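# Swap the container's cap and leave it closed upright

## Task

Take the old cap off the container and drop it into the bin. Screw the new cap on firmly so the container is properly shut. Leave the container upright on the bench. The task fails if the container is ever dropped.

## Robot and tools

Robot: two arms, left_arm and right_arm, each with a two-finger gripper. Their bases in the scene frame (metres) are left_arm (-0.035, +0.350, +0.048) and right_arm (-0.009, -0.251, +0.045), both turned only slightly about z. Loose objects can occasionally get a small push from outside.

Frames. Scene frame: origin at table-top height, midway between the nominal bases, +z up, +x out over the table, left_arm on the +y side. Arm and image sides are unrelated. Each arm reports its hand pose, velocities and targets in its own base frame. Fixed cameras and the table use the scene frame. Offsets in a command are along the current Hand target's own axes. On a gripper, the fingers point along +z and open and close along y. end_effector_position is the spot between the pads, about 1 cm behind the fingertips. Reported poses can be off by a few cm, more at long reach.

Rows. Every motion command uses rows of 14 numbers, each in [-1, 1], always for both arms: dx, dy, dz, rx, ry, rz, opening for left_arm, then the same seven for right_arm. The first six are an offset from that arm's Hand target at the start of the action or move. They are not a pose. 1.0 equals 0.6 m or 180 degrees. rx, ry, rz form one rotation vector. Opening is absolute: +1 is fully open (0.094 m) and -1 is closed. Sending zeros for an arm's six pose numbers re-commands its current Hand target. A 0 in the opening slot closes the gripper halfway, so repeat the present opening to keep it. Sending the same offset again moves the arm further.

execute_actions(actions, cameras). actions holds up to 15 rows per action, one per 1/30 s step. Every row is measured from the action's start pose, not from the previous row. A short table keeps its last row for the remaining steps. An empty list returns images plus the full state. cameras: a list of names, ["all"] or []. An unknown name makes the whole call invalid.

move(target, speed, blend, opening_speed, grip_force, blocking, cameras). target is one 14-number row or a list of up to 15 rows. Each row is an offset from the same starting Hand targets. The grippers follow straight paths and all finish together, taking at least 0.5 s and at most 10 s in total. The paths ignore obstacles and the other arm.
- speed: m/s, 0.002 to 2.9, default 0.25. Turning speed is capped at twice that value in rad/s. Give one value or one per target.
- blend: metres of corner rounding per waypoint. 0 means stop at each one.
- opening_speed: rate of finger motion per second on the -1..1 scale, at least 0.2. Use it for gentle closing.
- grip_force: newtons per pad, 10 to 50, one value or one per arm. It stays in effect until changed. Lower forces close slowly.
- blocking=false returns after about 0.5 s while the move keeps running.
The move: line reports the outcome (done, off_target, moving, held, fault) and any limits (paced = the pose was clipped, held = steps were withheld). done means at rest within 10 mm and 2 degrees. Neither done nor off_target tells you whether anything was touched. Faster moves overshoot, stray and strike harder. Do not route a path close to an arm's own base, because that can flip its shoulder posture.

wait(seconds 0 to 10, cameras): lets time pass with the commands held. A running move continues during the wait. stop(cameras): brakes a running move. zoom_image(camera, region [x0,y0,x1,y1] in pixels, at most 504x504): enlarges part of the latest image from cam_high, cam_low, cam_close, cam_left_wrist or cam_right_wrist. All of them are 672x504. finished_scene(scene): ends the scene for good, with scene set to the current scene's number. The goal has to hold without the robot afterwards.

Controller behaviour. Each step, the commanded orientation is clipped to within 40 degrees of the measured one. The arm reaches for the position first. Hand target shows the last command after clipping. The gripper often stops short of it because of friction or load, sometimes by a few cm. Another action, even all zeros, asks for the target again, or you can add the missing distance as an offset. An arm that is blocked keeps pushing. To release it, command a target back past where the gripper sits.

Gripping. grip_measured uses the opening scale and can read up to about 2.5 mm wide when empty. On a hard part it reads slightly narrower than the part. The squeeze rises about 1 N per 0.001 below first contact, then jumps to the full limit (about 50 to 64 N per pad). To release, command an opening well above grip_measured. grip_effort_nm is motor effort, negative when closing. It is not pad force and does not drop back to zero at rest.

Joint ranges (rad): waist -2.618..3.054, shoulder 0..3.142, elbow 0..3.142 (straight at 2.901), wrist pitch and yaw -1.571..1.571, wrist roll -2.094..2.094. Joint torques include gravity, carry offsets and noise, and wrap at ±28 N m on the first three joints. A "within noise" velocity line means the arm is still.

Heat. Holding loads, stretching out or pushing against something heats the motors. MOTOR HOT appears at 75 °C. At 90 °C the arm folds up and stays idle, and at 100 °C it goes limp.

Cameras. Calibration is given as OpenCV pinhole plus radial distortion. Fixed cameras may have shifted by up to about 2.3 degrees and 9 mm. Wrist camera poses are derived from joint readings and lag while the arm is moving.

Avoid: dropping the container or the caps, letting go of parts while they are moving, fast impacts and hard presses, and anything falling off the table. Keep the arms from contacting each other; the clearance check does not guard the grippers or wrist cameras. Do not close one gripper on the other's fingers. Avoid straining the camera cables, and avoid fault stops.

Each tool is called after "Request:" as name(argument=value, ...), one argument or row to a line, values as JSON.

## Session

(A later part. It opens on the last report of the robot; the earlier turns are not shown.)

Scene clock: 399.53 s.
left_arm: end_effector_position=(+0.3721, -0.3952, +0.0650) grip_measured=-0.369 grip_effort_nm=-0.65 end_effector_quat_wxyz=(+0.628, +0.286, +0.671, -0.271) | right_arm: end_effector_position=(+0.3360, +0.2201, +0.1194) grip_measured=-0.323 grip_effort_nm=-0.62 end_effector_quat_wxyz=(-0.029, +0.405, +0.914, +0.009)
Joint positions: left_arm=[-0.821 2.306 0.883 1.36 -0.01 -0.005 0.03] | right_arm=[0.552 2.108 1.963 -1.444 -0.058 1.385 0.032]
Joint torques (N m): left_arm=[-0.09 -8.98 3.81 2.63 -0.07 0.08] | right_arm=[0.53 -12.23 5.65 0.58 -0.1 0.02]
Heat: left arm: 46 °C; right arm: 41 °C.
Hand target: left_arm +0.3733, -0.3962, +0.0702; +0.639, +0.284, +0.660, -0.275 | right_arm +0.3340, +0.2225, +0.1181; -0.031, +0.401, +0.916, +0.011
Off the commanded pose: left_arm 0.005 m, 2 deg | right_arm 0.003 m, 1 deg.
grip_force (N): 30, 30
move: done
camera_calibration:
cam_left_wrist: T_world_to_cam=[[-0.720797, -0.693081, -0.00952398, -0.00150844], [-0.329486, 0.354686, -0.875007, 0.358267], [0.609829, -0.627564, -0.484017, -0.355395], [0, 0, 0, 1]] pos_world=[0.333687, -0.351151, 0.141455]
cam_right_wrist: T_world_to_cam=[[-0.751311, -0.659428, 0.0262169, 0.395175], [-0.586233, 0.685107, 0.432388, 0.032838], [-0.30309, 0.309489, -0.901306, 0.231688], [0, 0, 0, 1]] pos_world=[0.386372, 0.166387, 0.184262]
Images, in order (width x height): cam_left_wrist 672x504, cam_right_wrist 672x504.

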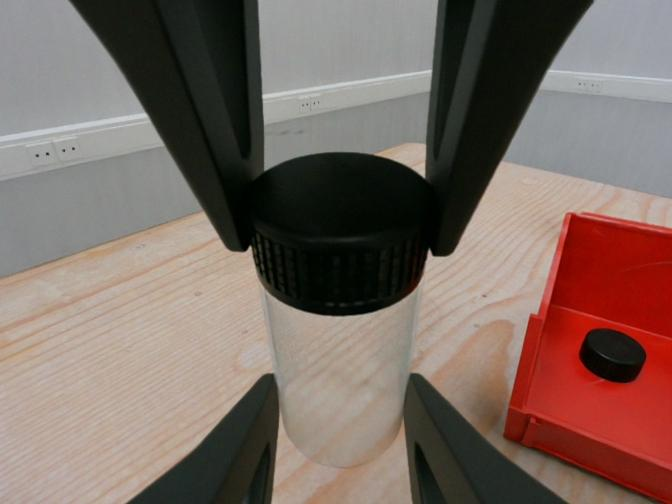

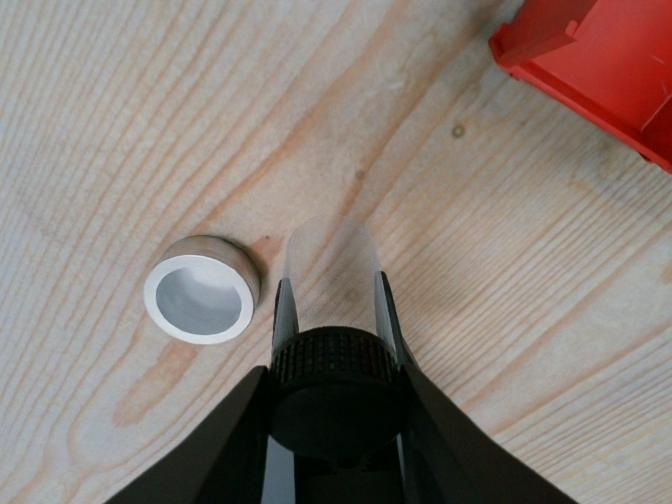

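Request:
move(
  target=[0,0,0,0,0,0,-0.45,-0.015,0.0008,-0.001,0,0,0,-0.45],
  speed=0.03,
  cameras=["cam_left_wrist","cam_right_wrist","cam_close"],
)

Request:
zoom_image(
  camera="cam_close",
  region=[180, 150, 340, 300],
)

Scene clock: 401.27 s.
left_arm: end_effector_position=(+0.3721, -0.3952, +0.0650) grip_measured=-0.369 grip_effort_nm=-0.65 end_effector_quat_wxyz=(+0.628, +0.286, +0.671, -0.271) | right_arm: end_effector_position=(+0.3379, +0.2172, +0.1195) grip_measured=-0.324 grip_effort_nm=-0.65 end_effector_quat_wxyz=(-0.030, +0.404, +0.914, +0.010)
Joint positions: left_arm=[-0.821 2.306 0.883 1.36 -0.01 -0.005 0.03] | right_arm=[0.542 2.108 1.963 -1.444 -0.061 1.373 0.032]
Joint torques (N m): left_arm=[0.4 -9.09 4.04 2.64 0 0.05] | right_arm=[-0.53 -11.3 7.04 0.51 -0.05 -0.09]
Heat: left arm: 46 °C; right arm: 40 °C.
Hand target: left_arm +0.3733, -0.3962, +0.0702; +0.639, +0.284, +0.660, -0.275 | right_arm +0.3405, +0.2161, +0.1181; -0.031, +0.401, +0.915, +0.011
Off the commanded pose: left_arm 0.005 m, 2 deg | right_arm 0.003 m, 0 deg.
grip_force (N): 30, 30
move: done
camera_calibration:
cam_left_wrist: T_world_to_cam=[[-0.720797, -0.693081, -0.00952398, -0.00150844], [-0.329486, 0.354686, -0.875007, 0.358267], [0.609829, -0.627564, -0.484017, -0.355395], [0, 0, 0, 1]] pos_world=[0.333687, -0.351151, 0.141455]
cam_right_wrist: T_world_to_cam=[[-0.750051, -0.660909, 0.0249587, 0.394747], [-0.587033, 0.682646, 0.435186, 0.0362967], [-0.304656, 0.31176, -0.899995, 0.233015], [0, 0, 0, 1]] pos_world=[0.388377, 0.163469, 0.184064]
Images, in order (width x height): cam_close 672x504, cam_left_wrist 672x504, cam_right_wrist 672x504.

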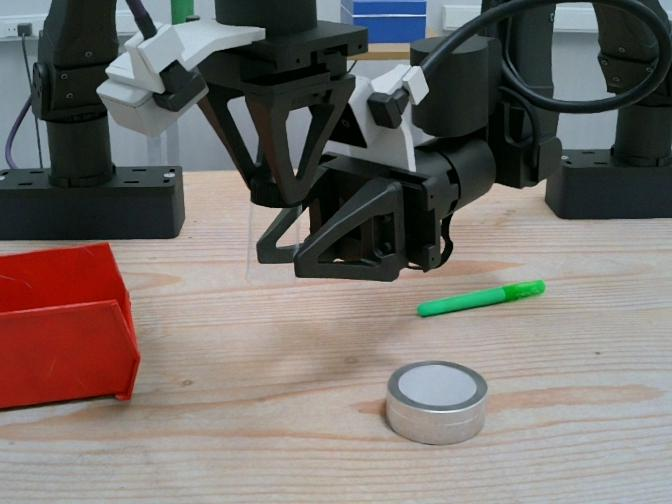

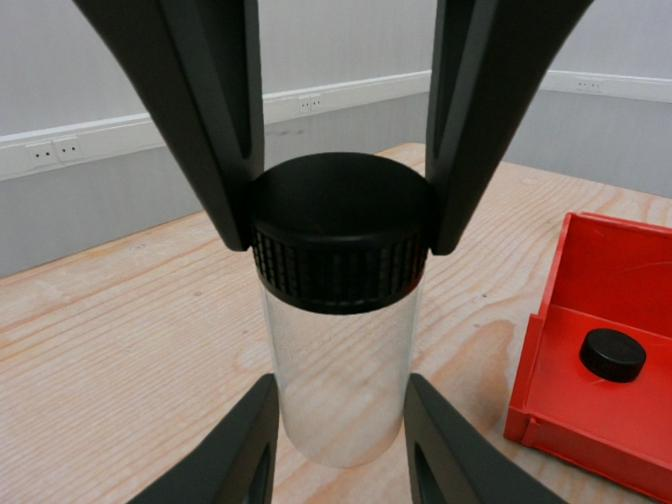

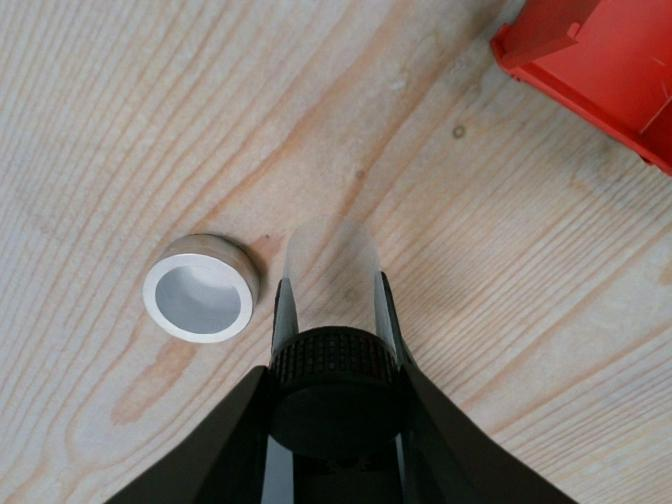

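Scaled by 3.150 from the camera's 672x504 image, which has a finer 960x720 frame.

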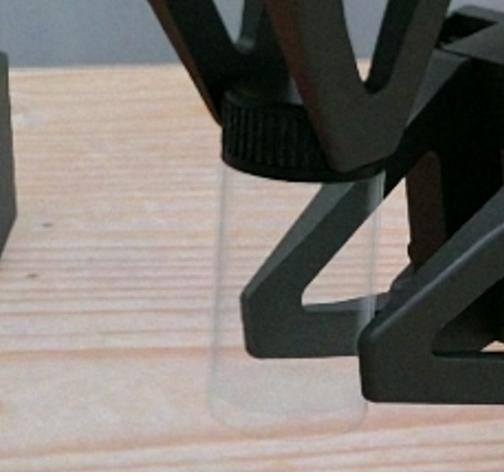

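Request:
move(
  target=[0,0,0,0,0,0,-0.45,-0.007,0.0004,-0.0005,0,0,0,-0.45],
  speed=0.03,
  grip_force=[15,30],
  cameras=["cam_left_wrist","cam_right_wrist","cam_close"],
)

Request:
zoom_image(
  camera="cam_close",
  region=[180, 150, 340, 300],
)

Scene clock: 402.83 s.
left_arm: end_effector_position=(+0.3721, -0.3952, +0.0650) grip_measured=-0.356 grip_effort_nm=-0.37 end_effector_quat_wxyz=(+0.628, +0.286, +0.671, -0.271) | right_arm: end_effector_position=(+0.3385, +0.2165, +0.1196) grip_measured=-0.324 grip_effort_nm=-0.65 end_effector_quat_wxyz=(-0.034, +0.403, +0.915, +0.014)
Joint positions: left_arm=[-0.821 2.306 0.883 1.36 -0.01 -0.005 0.03] | right_arm=[0.535 2.108 1.963 -1.444 -0.071 1.364 0.032]
Joint torques (N m): left_arm=[0.02 -9.33 4.23 2.67 -0.05 0.04] | right_arm=[-0.8 -10.88 7.8 0.48 0.05 -0.09]
Heat: left arm: 46 °C; right arm: 40 °C.
Hand target: left_arm +0.3733, -0.3962, +0.0702; +0.639, +0.284, +0.660, -0.275 | right_arm +0.3435, +0.2132, +0.1182; -0.031, +0.401, +0.915, +0.011
Off the commanded pose: left_arm 0.005 m, 2 deg | right_arm 0.006 m, 1 deg.
grip_force (N): 15, 30
move: done
camera_calibration:
cam_left_wrist: T_world_to_cam=[[-0.720797, -0.693081, -0.00952398, -0.00150844], [-0.329486, 0.354686, -0.875007, 0.358267], [0.609829, -0.627564, -0.484017, -0.355395], [0, 0, 0, 1]] pos_world=[0.333687, -0.351151, 0.141455]
cam_right_wrist: T_world_to_cam=[[-0.748557, -0.662688, 0.0225241, 0.394857], [-0.586287, 0.677359, 0.444355, 0.0368987], [-0.309726, 0.319419, -0.895568, 0.233103], [0, 0, 0, 1]] pos_world=[0.389404, 0.162216, 0.183469]
Images, in order (width x height): cam_close 672x504, cam_left_wrist 672x504, cam_right_wrist 672x504.

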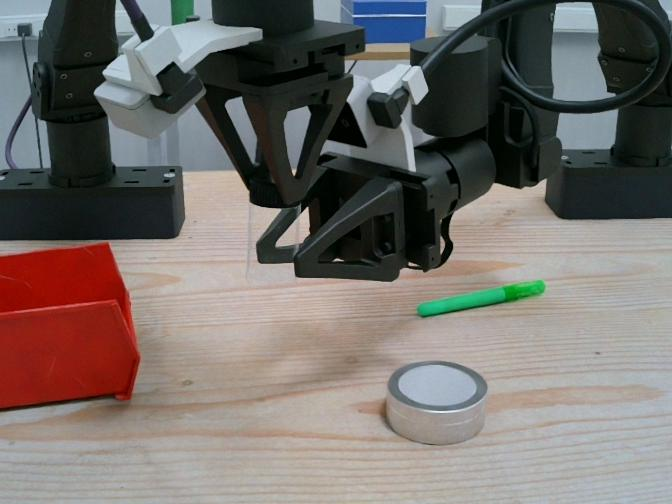

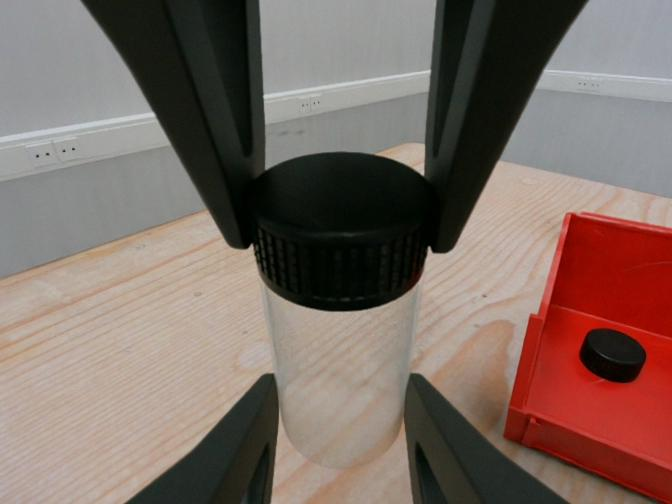

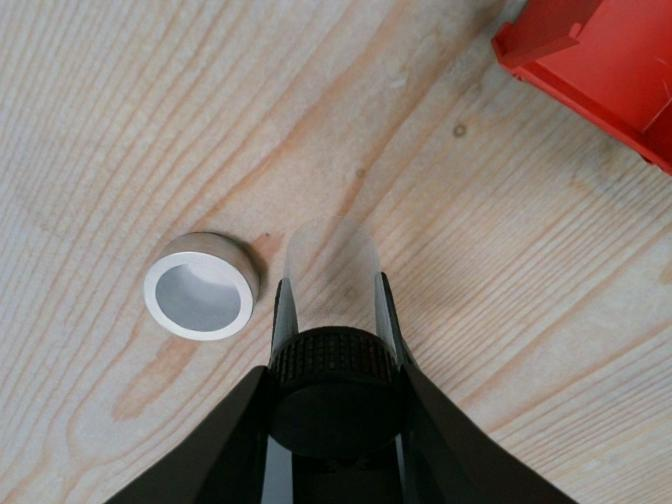

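Scaled by 3.150 from the camera's 672x504 image, which has a finer 960x720 frame.

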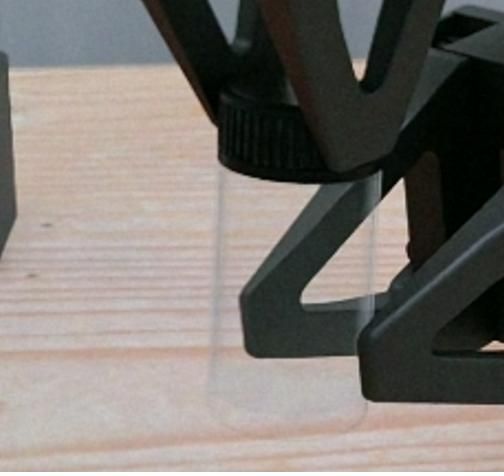

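Request:
move(
  target=[0,0,0,0,0,0,-0.45,-0.0133,0.0007,-0.001,0,0,0,-0.45],
  speed=0.03,
  grip_force=[12,30],
  cameras=["cam_left_wrist","cam_right_wrist","cam_close"],
)

Request:
zoom_image(
  camera="cam_close",
  region=[180, 150, 340, 300],
)

Scene clock: 404.17 s.
left_arm: end_effector_position=(+0.3721, -0.3952, +0.0650) grip_measured=-0.353 grip_effort_nm=-0.31 end_effector_quat_wxyz=(+0.628, +0.286, +0.671, -0.271) | right_arm: end_effector_position=(+0.3386, +0.2142, +0.1199) grip_measured=-0.324 grip_effort_nm=-0.65 end_effector_quat_wxyz=(-0.043, +0.402, +0.915, +0.018)
Joint positions: left_arm=[-0.821 2.306 0.883 1.36 -0.01 -0.005 0.03] | right_arm=[0.521 2.108 1.963 -1.449 -0.089 1.348 0.032]
Joint torques (N m): left_arm=[0.08 -8.94 3.9 2.63 0.01 0.03] | right_arm=[-1.28 -10.06 9.21 0.46 0.27 -0.12]
Heat: left arm: 46 °C; right arm: 40 °C.
Hand target: left_arm +0.3733, -0.3962, +0.0702; +0.639, +0.284, +0.660, -0.275 | right_arm +0.3492, +0.2076, +0.1183; -0.031, +0.401, +0.915, +0.010
Off the commanded pose: left_arm 0.005 m, 2 deg | right_arm 0.013 m, 2 deg.
grip_force (N): 12, 30
move: off_target (right_arm)
camera_calibration:
cam_left_wrist: T_world_to_cam=[[-0.720797, -0.693081, -0.00952398, -0.00150844], [-0.329486, 0.354686, -0.875007, 0.358267], [0.609829, -0.627564, -0.484017, -0.355395], [0, 0, 0, 1]] pos_world=[0.333687, -0.351151, 0.141455]
cam_right_wrist: T_world_to_cam=[[-0.746505, -0.665005, 0.0223181, 0.393246], [-0.58245, 0.669314, 0.461271, 0.0367957], [-0.321685, 0.331342, -0.886979, 0.234646], [0, 0, 0, 1]] pos_world=[0.390474, 0.159134, 0.182377]
Images, in order (width x height): cam_close 672x504, cam_left_wrist 672x504, cam_right_wrist 672x504.

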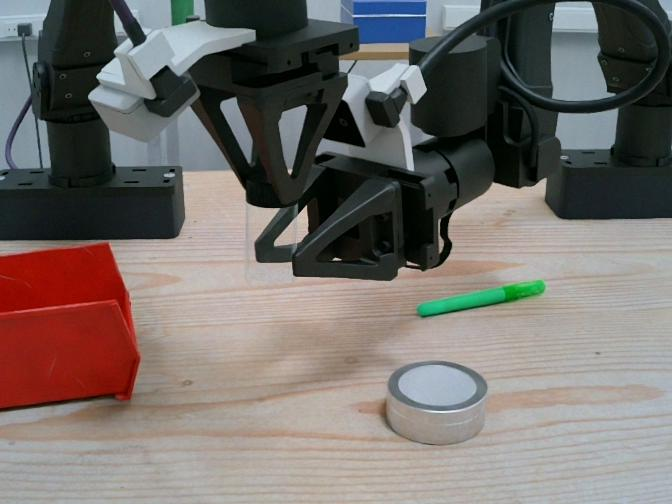

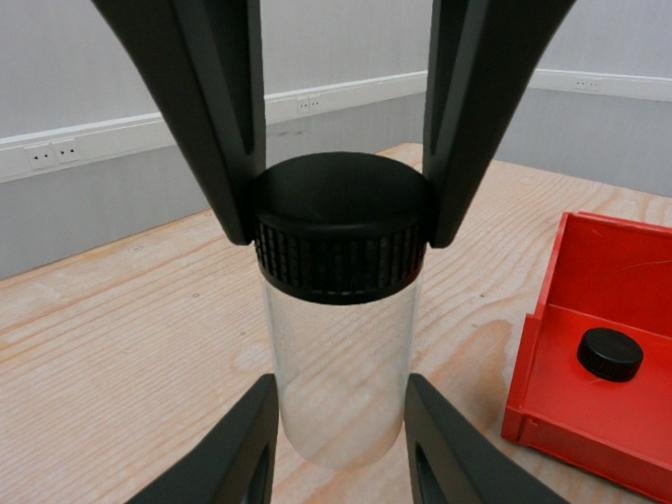

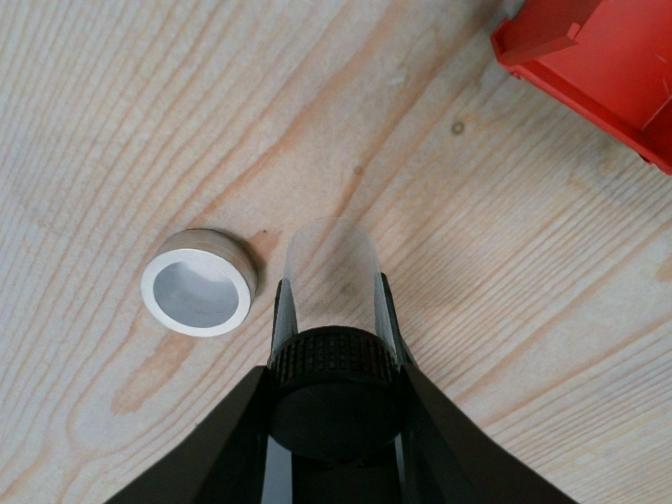

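Scaled by 3.150 from the camera's 672x504 image, which has a finer 960x720 frame.

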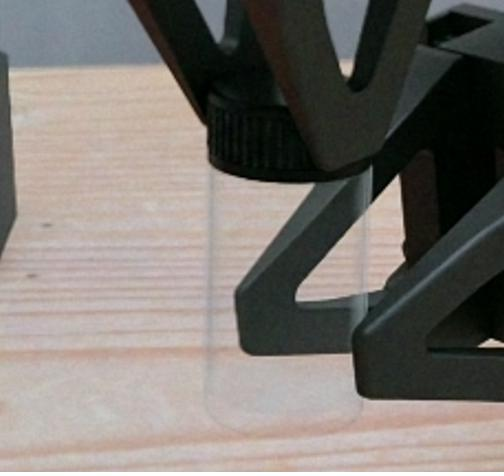

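Request:
move(
  target=[0,0,0,0,0,0,-0.45,-0.01,0.0005,-0.001,0,0,0,-0.45],
  speed=0.03,
  grip_force=[10,30],
  cameras=["cam_left_wrist","cam_right_wrist","cam_close"],
)

Request:
zoom_image(
  camera="cam_close",
  region=[180, 150, 340, 300],
)

Scene clock: 406.17 s.
left_arm: end_effector_position=(+0.3721, -0.3952, +0.0650) grip_measured=-0.351 grip_effort_nm=-0.28 end_effector_quat_wxyz=(+0.628, +0.286, +0.671, -0.271) | right_arm: end_effector_position=(+0.3392, +0.2132, +0.1199) grip_measured=-0.324 grip_effort_nm=-0.65 end_effector_quat_wxyz=(-0.049, +0.400, +0.915, +0.021)
Joint positions: left_arm=[-0.821 2.306 0.883 1.36 -0.01 -0.004 0.03] | right_arm=[0.512 2.11 1.966 -1.452 -0.104 1.335 0.032]
Joint torques (N m): left_arm=[0.09 -9.09 3.99 2.62 -0.05 0.03] | right_arm=[-1.69 -9.72 10 0.43 0.42 -0.12]
Heat: left arm: 46 °C; right arm: 40 °C.
Hand target: left_arm +0.3733, -0.3962, +0.0702; +0.639, +0.284, +0.660, -0.275 | right_arm +0.3535, +0.2034, +0.1184; -0.031, +0.401, +0.916, +0.010
Off the commanded pose: left_arm 0.005 m, 2 deg | right_arm 0.017 m, 2 deg.
grip_force (N): 10, 30
move: off_target (right_arm)
camera_calibration:
cam_left_wrist: T_world_to_cam=[[-0.720839, -0.69302, -0.0106908, -0.00144999], [-0.328702, 0.355396, -0.875014, 0.358259], [0.610201, -0.62723, -0.48398, -0.355408], [0, 0, 0, 1]] pos_world=[0.333586, -0.351251, 0.141456]
cam_right_wrist: T_world_to_cam=[[-0.744532, -0.667256, 0.0210135, 0.392914], [-0.580063, 0.662181, 0.474388, 0.0370029], [-0.330453, 0.341008, -0.880065, 0.2352], [0, 0, 0, 1]] pos_world=[0.391724, 0.157466, 0.181181]
Images, in order (width x height): cam_close 672x504, cam_left_wrist 672x504, cam_right_wrist 672x504.

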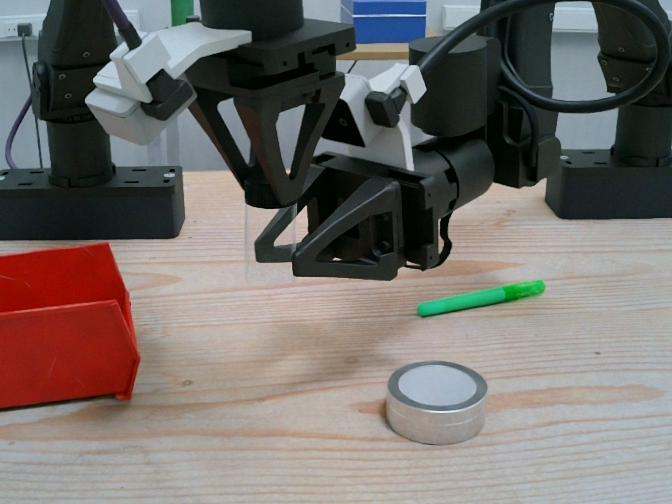

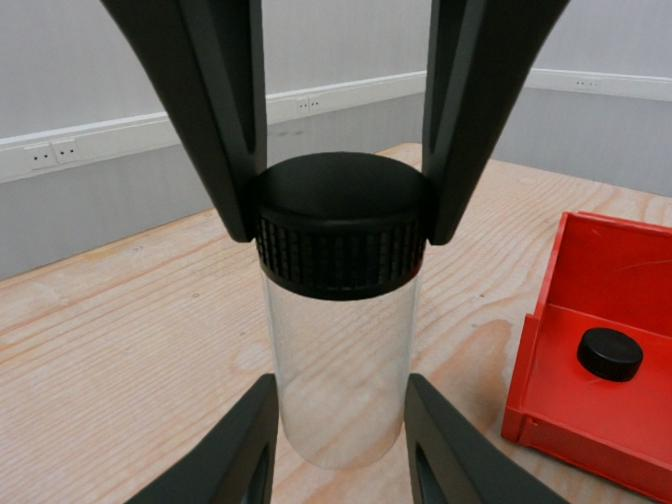

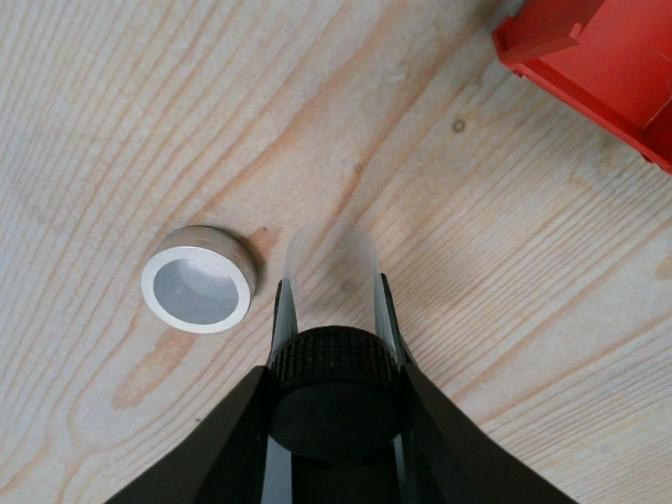

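Scaled by 3.150 from the camera's 672x504 image, which has a finer 960x720 frame.

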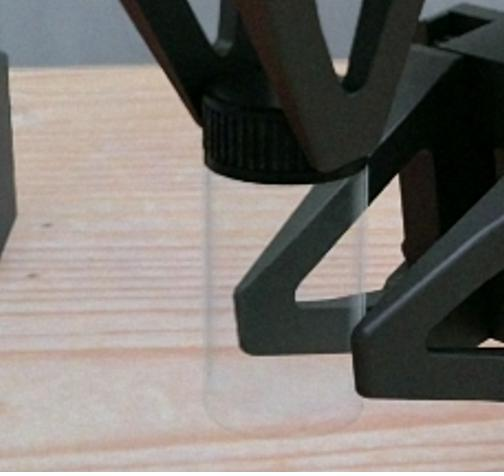

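Request:
move(
  target=[0,0,0,0,0,0,-0.45,-0.0117,0.0006,-0.001,0,0,0,-0.45],
  speed=0.03,
  grip_force=[10,30],
  cameras=["cam_left_wrist","cam_close"],
)

Request:
zoom_image(
  camera="cam_close",
  region=[180, 150, 340, 300],
)

Scene clock: 407.73 s.
left_arm: end_effector_position=(+0.3720, -0.3953, +0.0650) grip_measured=-0.351 grip_effort_nm=-0.28 end_effector_quat_wxyz=(+0.628, +0.287, +0.670, -0.271) | right_arm: end_effector_position=(+0.3415, +0.2108, +0.1198) grip_measured=-0.324 grip_effort_nm=-0.65 end_effector_quat_wxyz=(-0.056, +0.397, +0.916, +0.023)
Joint positions: left_arm=[-0.821 2.306 0.883 1.36 -0.009 -0.004 0.03] | right_arm=[0.499 2.122 1.982 -1.465 -0.115 1.315 0.032]
Joint torques (N m): left_arm=[0.06 -8.85 3.9 2.61 -0.04 0.01] | right_arm=[-2 -9.88 10.11 0.46 0.55 -0.09]
Heat: left arm: 46 °C; right arm: 40 °C.
Hand target: left_arm +0.3732, -0.3962, +0.0702; +0.639, +0.284, +0.660, -0.275 | right_arm +0.3586, +0.1984, +0.1186; -0.031, +0.401, +0.915, +0.010
Off the commanded pose: left_arm 0.005 m, 2 deg | right_arm 0.021 m, 3 deg.
grip_force (N): 10, 30
move: off_target (right_arm)
camera_calibration:
cam_left_wrist: T_world_to_cam=[[-0.721657, -0.692165, -0.0109307, -0.00098658], [-0.328143, 0.355943, -0.875001, 0.358266], [0.609536, -0.627863, -0.483997, -0.355409], [0, 0, 0, 1]] pos_world=[0.333485, -0.351353, 0.141456]
Images, in order (width x height): cam_close 672x504, cam_left_wrist 672x504.

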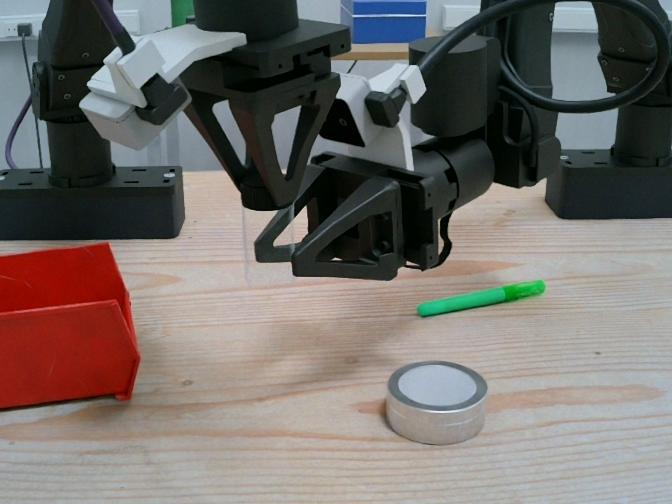

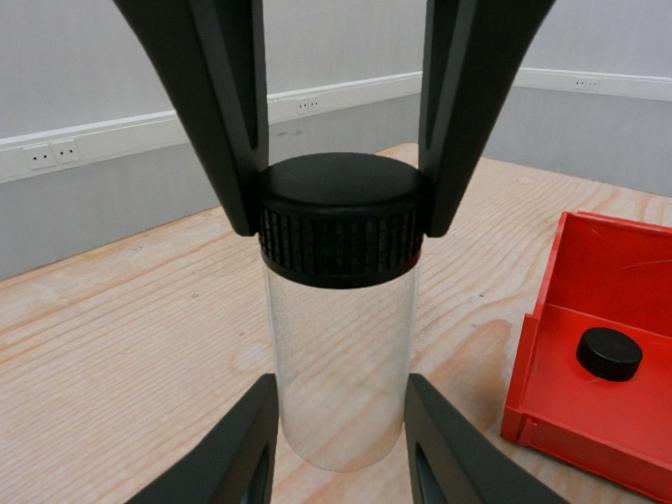

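Scaled by 3.150 from the camera's 672x504 image, which has a finer 960x720 frame.

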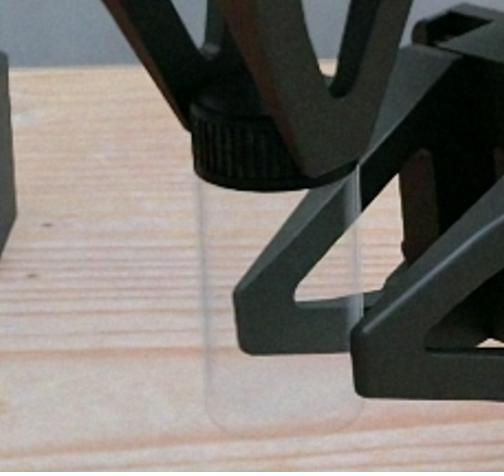

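Request:
move(
  target=[0,0,0,0,0,0,-0.45,0,0,0,0,0,0,-0.45],
  speed=0.03,
  grip_force=[50,30],
)

Scene clock: 408.93 s.
left_arm: end_effector_position=(+0.3720, -0.3953, +0.0650) grip_measured=-0.373 grip_effort_nm=-1.00 end_effector_quat_wxyz=(+0.628, +0.287, +0.670, -0.271) | right_arm: end_effector_position=(+0.3414, +0.2108, +0.1198) grip_measured=-0.324 grip_effort_nm=-0.65 end_effector_quat_wxyz=(-0.056, +0.397, +0.916, +0.022)
Joint positions: left_arm=[-0.821 2.306 0.883 1.36 -0.009 -0.004 0.029] | right_arm=[0.499 2.122 1.982 -1.465 -0.115 1.315 0.032]
Joint torques (N m): left_arm=[-0.06 -9.22 3.95 2.63 0 0.02] | right_arm=[-2.02 -9.87 10.11 0.47 0.56 -0.1]
Heat: left arm: 46 °C; right arm: 39 °C.
Hand target: left_arm +0.3732, -0.3962, +0.0702; +0.639, +0.284, +0.660, -0.275 | right_arm +0.3586, +0.1984, +0.1186; -0.031, +0.401, +0.915, +0.010
Off the commanded pose: left_arm 0.005 m, 2 deg | right_arm 0.021 m, 3 deg.
grip_force (N): 50, 30
move: off_target (right_arm)

Request:
move(
  target=[0,0,0,0,0,0,-0.45,0.034,-0.0068,0,0,0,0,-0.45],
  speed=0.05,
  grip_force=[50,50],
  cameras=["cam_left_wrist","cam_right_wrist","cam_low"],
)

Request:
zoom_image(
  camera="cam_right_wrist",
  region=[200, 250, 470, 504],
)

Request:
zoom_image(
  camera="cam_low",
  region=[290, 150, 370, 250],
)

Scene clock: 411.10 s.
left_arm: end_effector_position=(+0.3720, -0.3953, +0.0650) grip_measured=-0.373 grip_effort_nm=-1.01 end_effector_quat_wxyz=(+0.628, +0.287, +0.670, -0.271) | right_arm: end_effector_position=(+0.3403, +0.2137, +0.1193) grip_measured=-0.339 grip_effort_nm=-1.02 end_effector_quat_wxyz=(-0.045, +0.400, +0.915, +0.015)
Joint positions: left_arm=[-0.821 2.306 0.883 1.36 -0.009 -0.004 0.029] | right_arm=[0.518 2.122 1.982 -1.462 -0.09 1.341 0.031]
Joint torques (N m): left_arm=[0.06 -9.02 4.18 2.63 -0.01 0.05] | right_arm=[0.42 -13.09 5.27 0.59 0.27 0.11]
Heat: left arm: 46 °C; right arm: 39 °C.
Hand target: left_arm +0.3732, -0.3962, +0.0702; +0.639, +0.284, +0.660, -0.275 | right_arm +0.3418, +0.2107, +0.1199; -0.031, +0.401, +0.916, +0.010
Off the commanded pose: left_arm 0.005 m, 2 deg | right_arm 0.003 m, 2 deg.
move: done
camera_calibration:
cam_left_wrist: T_world_to_cam=[[-0.721657, -0.692165, -0.0109307, -0.00098658], [-0.328143, 0.355943, -0.875001, 0.358266], [0.609536, -0.627863, -0.483997, -0.355409], [0, 0, 0, 1]] pos_world=[0.333485, -0.351353, 0.141456]
cam_right_wrist: T_world_to_cam=[[-0.744588, -0.666894, 0.0289987, 0.39308], [-0.581046, 0.668899, 0.463638, 0.0377908], [-0.328594, 0.32837, -0.88555, 0.237589], [0, 0, 0, 1]] pos_world=[0.392712, 0.158848, 0.181477]
Images, in order (width x height): cam_low 672x504, cam_left_wrist 672x504, cam_right_wrist 672x504.

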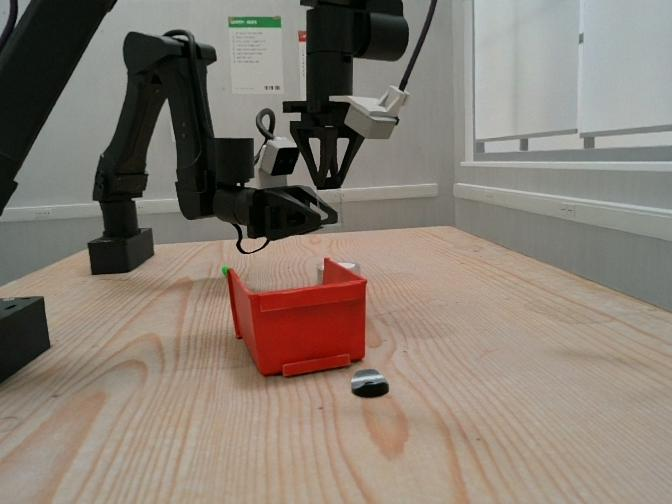

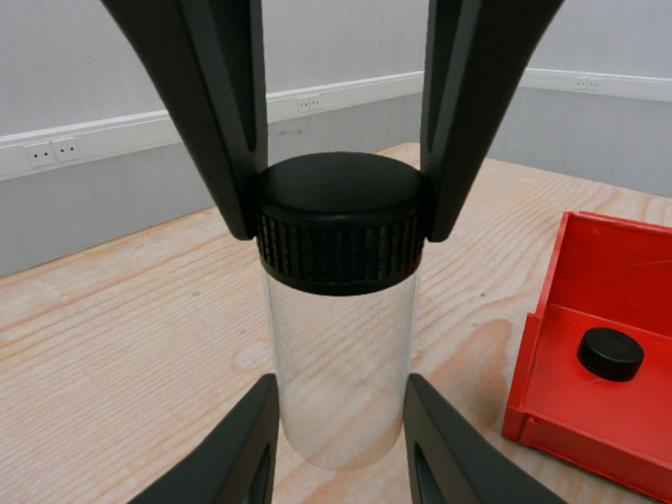

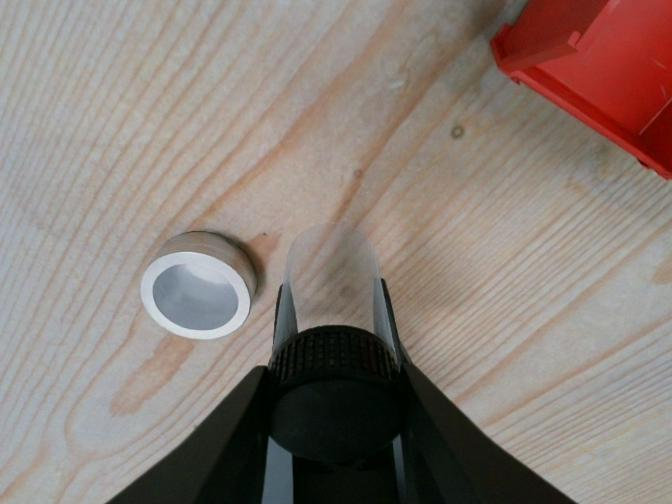

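Scaled by 1.867 from the camera's 672x504 image, which has a finer 960x720 frame.

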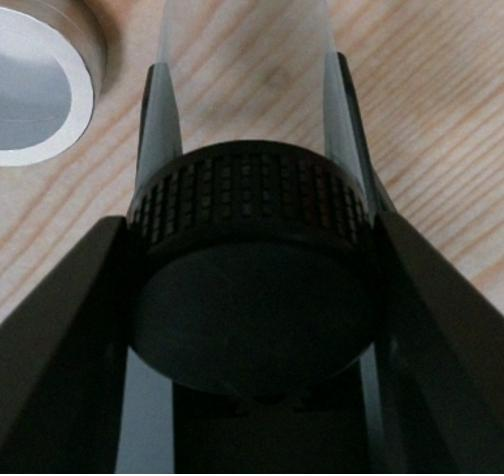

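Scaled by 5.040 from the camera's 672x504 image, which has a finer 960x720 frame.

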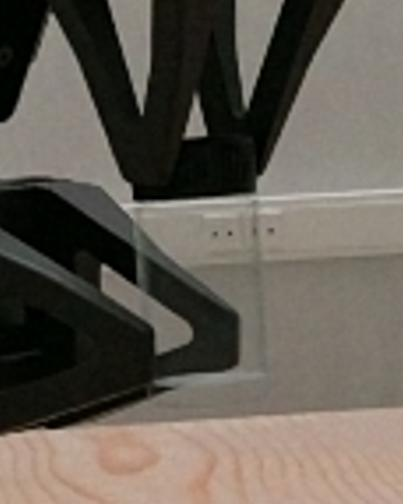

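Request:
move(
  target=[0,0,0,0,0,0,-0.45,0,0,0,0,0,0.211,-0.45],
  speed=0.25,
  cameras=["cam_left_wrist","cam_right_wrist"],
)

Request:
zoom_image(
  camera="cam_right_wrist",
  region=[200, 250, 470, 504],
)

Scene clock: 414.47 s.
left_arm: end_effector_position=(+0.3677, -0.3992, +0.0651) grip_measured=-0.373 grip_effort_nm=-1.01 end_effector_quat_wxyz=(+0.622, +0.292, +0.668, -0.286) | right_arm: end_effector_position=(+0.3387, +0.2127, +0.1191) grip_measured=-0.340 grip_effort_nm=-1.02 end_effector_quat_wxyz=(-0.041, +0.647, +0.762, -0.005)
Joint positions: left_arm=[-0.821 2.306 0.883 1.36 0.023 -0.019 0.029] | right_arm=[0.525 2.122 1.982 -1.469 -0.074 1.932 0.031]
Joint torques (N m): left_arm=[0.06 -9.2 3.9 2.57 -0.32 0.19] | right_arm=[-0.31 -13.01 5.37 0.64 0.07 0.9]
Heat: left arm: 47 °C; right arm: 39 °C.
Hand target: left_arm +0.3732, -0.3962, +0.0702; +0.639, +0.284, +0.660, -0.275 | right_arm +0.3418, +0.2106, +0.1199; -0.032, +0.677, +0.735, +0.000
Off the commanded pose: left_arm 0.008 m, 3 deg | right_arm 0.004 m, 5 deg.
move: off_target (left_arm, right_arm)
camera_calibration:
cam_left_wrist: T_world_to_cam=[[-0.742809, -0.669477, 0.0059665, 0.00893673], [-0.327973, 0.3561, -0.875001, 0.358231], [0.583668, -0.651916, -0.484084, -0.355424], [0, 0, 0, 1]] pos_world=[0.331578, -0.35329, 0.141344]
cam_right_wrist: T_world_to_cam=[[-0.985917, -0.146532, 0.0805968, 0.356211], [-0.0986918, 0.89887, 0.426958, -0.170341], [-0.135009, 0.412991, -0.900672, 0.155467], [0, 0, 0, 1]] pos_world=[0.355373, 0.141104, 0.184043]
Images, in order (width x height): cam_left_wrist 672x504, cam_right_wrist 672x504.

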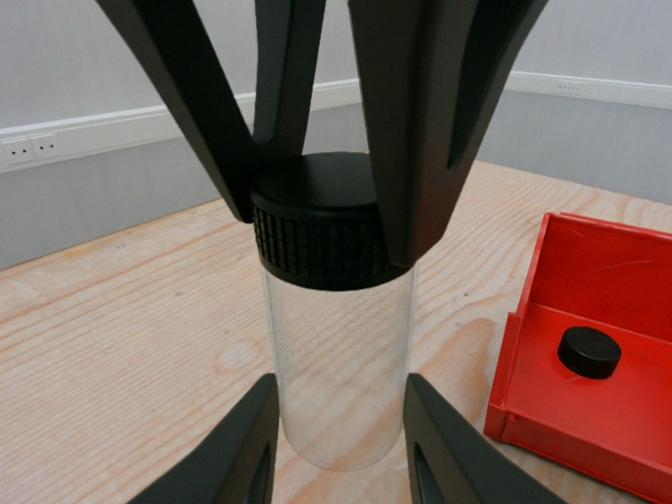

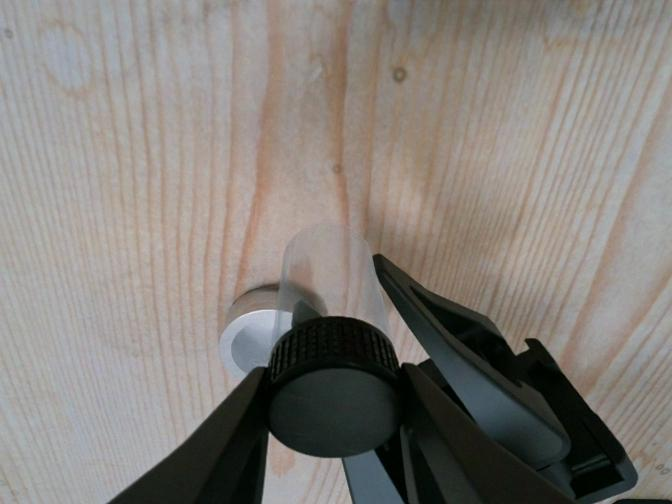

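Scaled by 1.867 from the camera's 672x504 image, which has a finer 960x720 frame.

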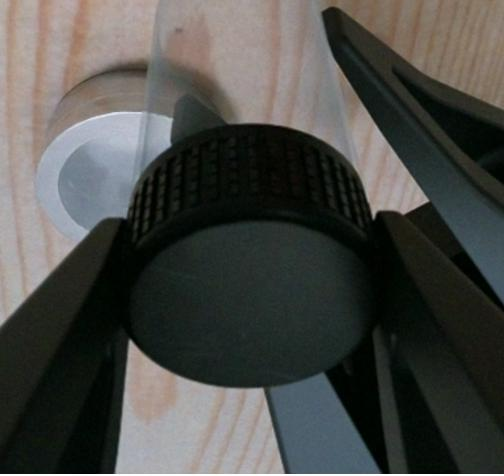

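Request:
move(
  target=[
    [0,0,0,0,0,0,-0.45,0,0,0,0,0,0,0.1],
    [0,0,0,0,0,0,-0.45,0,0,0,0,0,-0.42,0.1],
  ],
  opening_speed=1.0,
  speed=0.4,
  cameras=["cam_left_wrist","cam_right_wrist"],
)

Request:
zoom_image(
  camera="cam_right_wrist",
  region=[200, 250, 470, 504],
)

Scene clock: 418.87 s.
left_arm: end_effector_position=(+0.3695, -0.3976, +0.0650) grip_measured=-0.373 grip_effort_nm=-1.01 end_effector_quat_wxyz=(+0.624, +0.290, +0.669, -0.280) | right_arm: end_effector_position=(+0.3415, +0.2143, +0.1190) grip_measured=+0.098 grip_effort_nm=0.13 end_effector_quat_wxyz=(-0.031, +0.086, +0.996, +0.023)
Joint positions: left_arm=[-0.821 2.306 0.883 1.36 0.01 -0.013 0.029] | right_arm=[0.525 2.122 1.982 -1.456 -0.074 0.696 0.052]
Joint torques (N m): left_arm=[0.06 -9.31 3.66 2.62 -0.21 0.11] | right_arm=[-0.2 -13.12 5.22 0.56 0.1 0.01]
Heat: left arm: 47 °C; right arm: 38 °C.
Hand target: left_arm +0.3733, -0.3962, +0.0702; +0.639, +0.284, +0.660, -0.275 | right_arm +0.3418, +0.2106, +0.1199; -0.026, +0.084, +0.996, +0.020
Off the commanded pose: left_arm 0.007 m, 2 deg | right_arm 0.004 m, 1 deg.
move: done
camera_calibration:
cam_left_wrist: T_world_to_cam=[[-0.734096, -0.679045, -0.00107291, 0.00480508], [-0.327981, 0.355953, -0.875058, 0.358255], [0.594586, -0.642024, -0.484017, -0.355462], [0, 0, 0, 1]] pos_world=[0.332381, -0.352474, 0.141449]
cam_right_wrist: T_world_to_cam=[[-0.188451, -0.98185, -0.0213805, 0.277989], [-0.884199, 0.160153, 0.438798, 0.253627], [-0.42741, 0.101597, -0.898331, 0.32139], [0, 0, 0, 1]] pos_world=[0.414009, 0.199672, 0.183367]
Images, in order (width x height): cam_left_wrist 672x504, cam_right_wrist 672x504.

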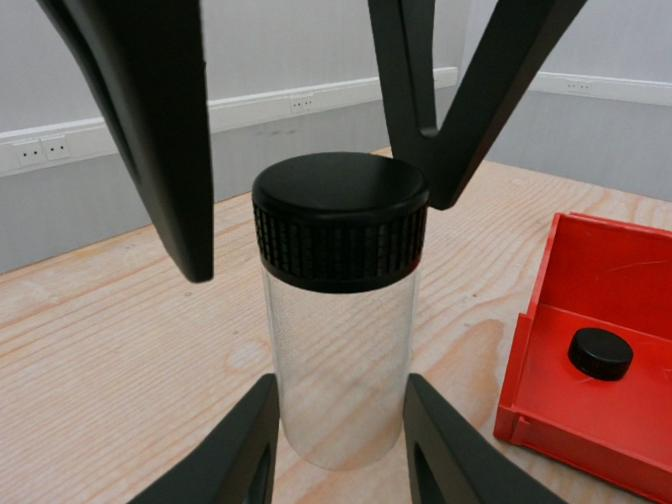

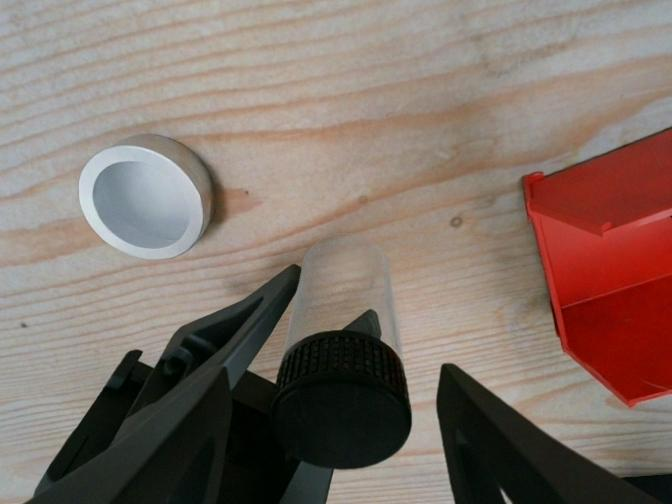

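Scaled by 1.867 from the camera's 672x504 image, which has a finer 960x720 frame.

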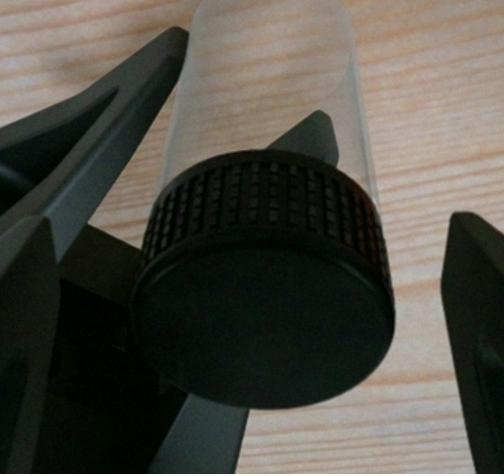

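Request:
move(
  target=[
    [0,0,0,0,0,0,-0.45,0,0,0,0,0,0,-0.45],
    [0,0,0,0,0,0,-0.45,0,0,0,0,0,0.42,-0.45],
  ],
  opening_speed=1.0,
  speed=0.35,
  cameras=["cam_left_wrist","cam_right_wrist"],
)

Request:
zoom_image(
  camera="cam_right_wrist",
  region=[200, 250, 470, 504],
)

Scene clock: 422.77 s.
left_arm: end_effector_position=(+0.3674, -0.3995, +0.0651) grip_measured=-0.374 grip_effort_nm=-1.01 end_effector_quat_wxyz=(+0.621, +0.292, +0.668, -0.288) | right_arm: end_effector_position=(+0.3382, +0.2118, +0.1191) grip_measured=-0.339 grip_effort_nm=-1.02 end_effector_quat_wxyz=(-0.040, +0.647, +0.761, -0.007)
Joint positions: left_arm=[-0.821 2.306 0.883 1.36 0.026 -0.02 0.029] | right_arm=[0.525 2.122 1.982 -1.472 -0.071 1.933 0.031]
Joint torques (N m): left_arm=[0.31 -8.87 3.84 2.63 -0.3 0.21] | right_arm=[-0.31 -12.97 5.39 0.66 0.04 0.87]
Heat: left arm: 47 °C; right arm: 38 °C.
Hand target: left_arm +0.3733, -0.3962, +0.0702; +0.639, +0.284, +0.660, -0.275 | right_arm +0.3418, +0.2106, +0.1199; -0.032, +0.677, +0.735, +0.000
Off the commanded pose: left_arm 0.009 m, 3 deg | right_arm 0.004 m, 5 deg.
move: off_target (left_arm, right_arm)
camera_calibration:
cam_left_wrist: T_world_to_cam=[[-0.744517, -0.66756, 0.00762432, 0.00972766], [-0.328154, 0.35599, -0.874978, 0.358219], [0.581386, -0.653938, -0.484103, -0.355331], [0, 0, 0, 1]] pos_world=[0.331377, -0.353392, 0.141343]
cam_right_wrist: T_world_to_cam=[[-0.985988, -0.144846, 0.0827484, 0.354997], [-0.0968344, 0.900886, 0.423117, -0.170143], [-0.135834, 0.409176, -0.902288, 0.157073], [0, 0, 0, 1]] pos_world=[0.354882, 0.140429, 0.18434]
Images, in order (width x height): cam_left_wrist 672x504, cam_right_wrist 672x504.

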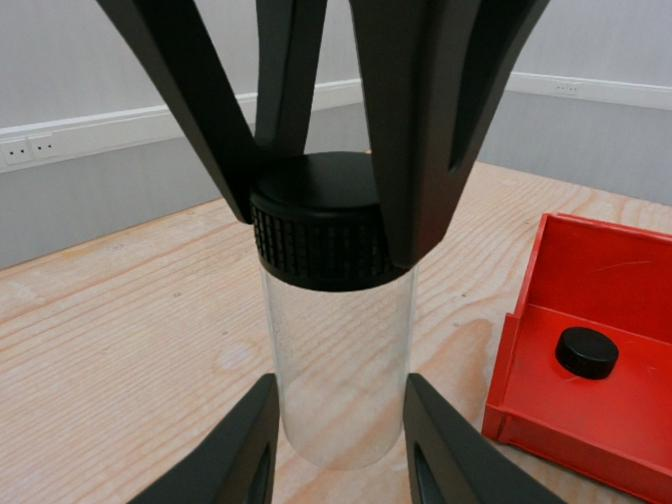

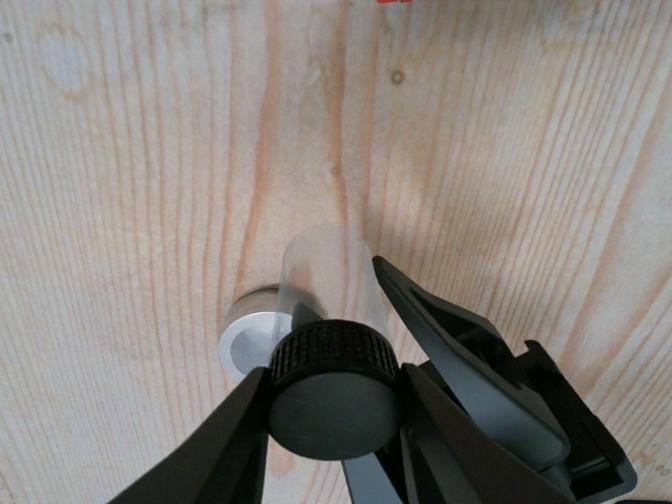

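Scaled by 1.867 from the camera's 672x504 image, which has a finer 960x720 frame.

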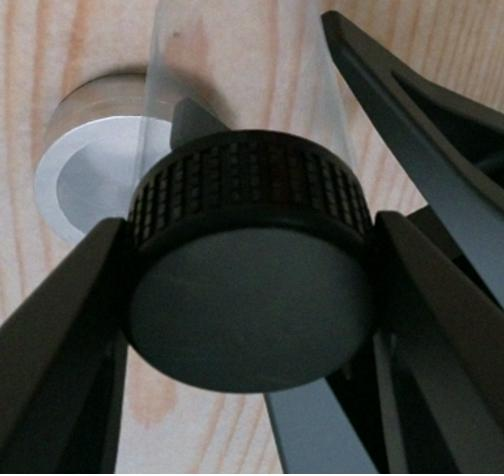

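Request:
zoom_image(
  camera="cam_right_wrist",
  region=[260, 360, 410, 470],
)

Scaled by 3.360 from the camera's 672x504 image, which has a finer 960x720 frame.

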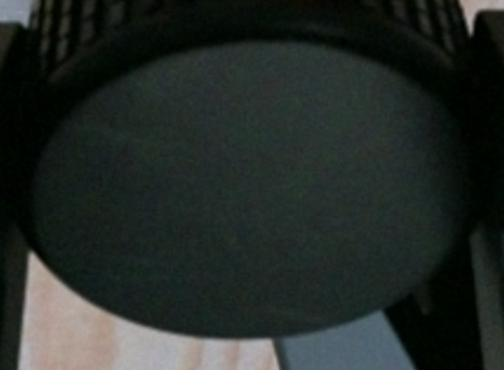

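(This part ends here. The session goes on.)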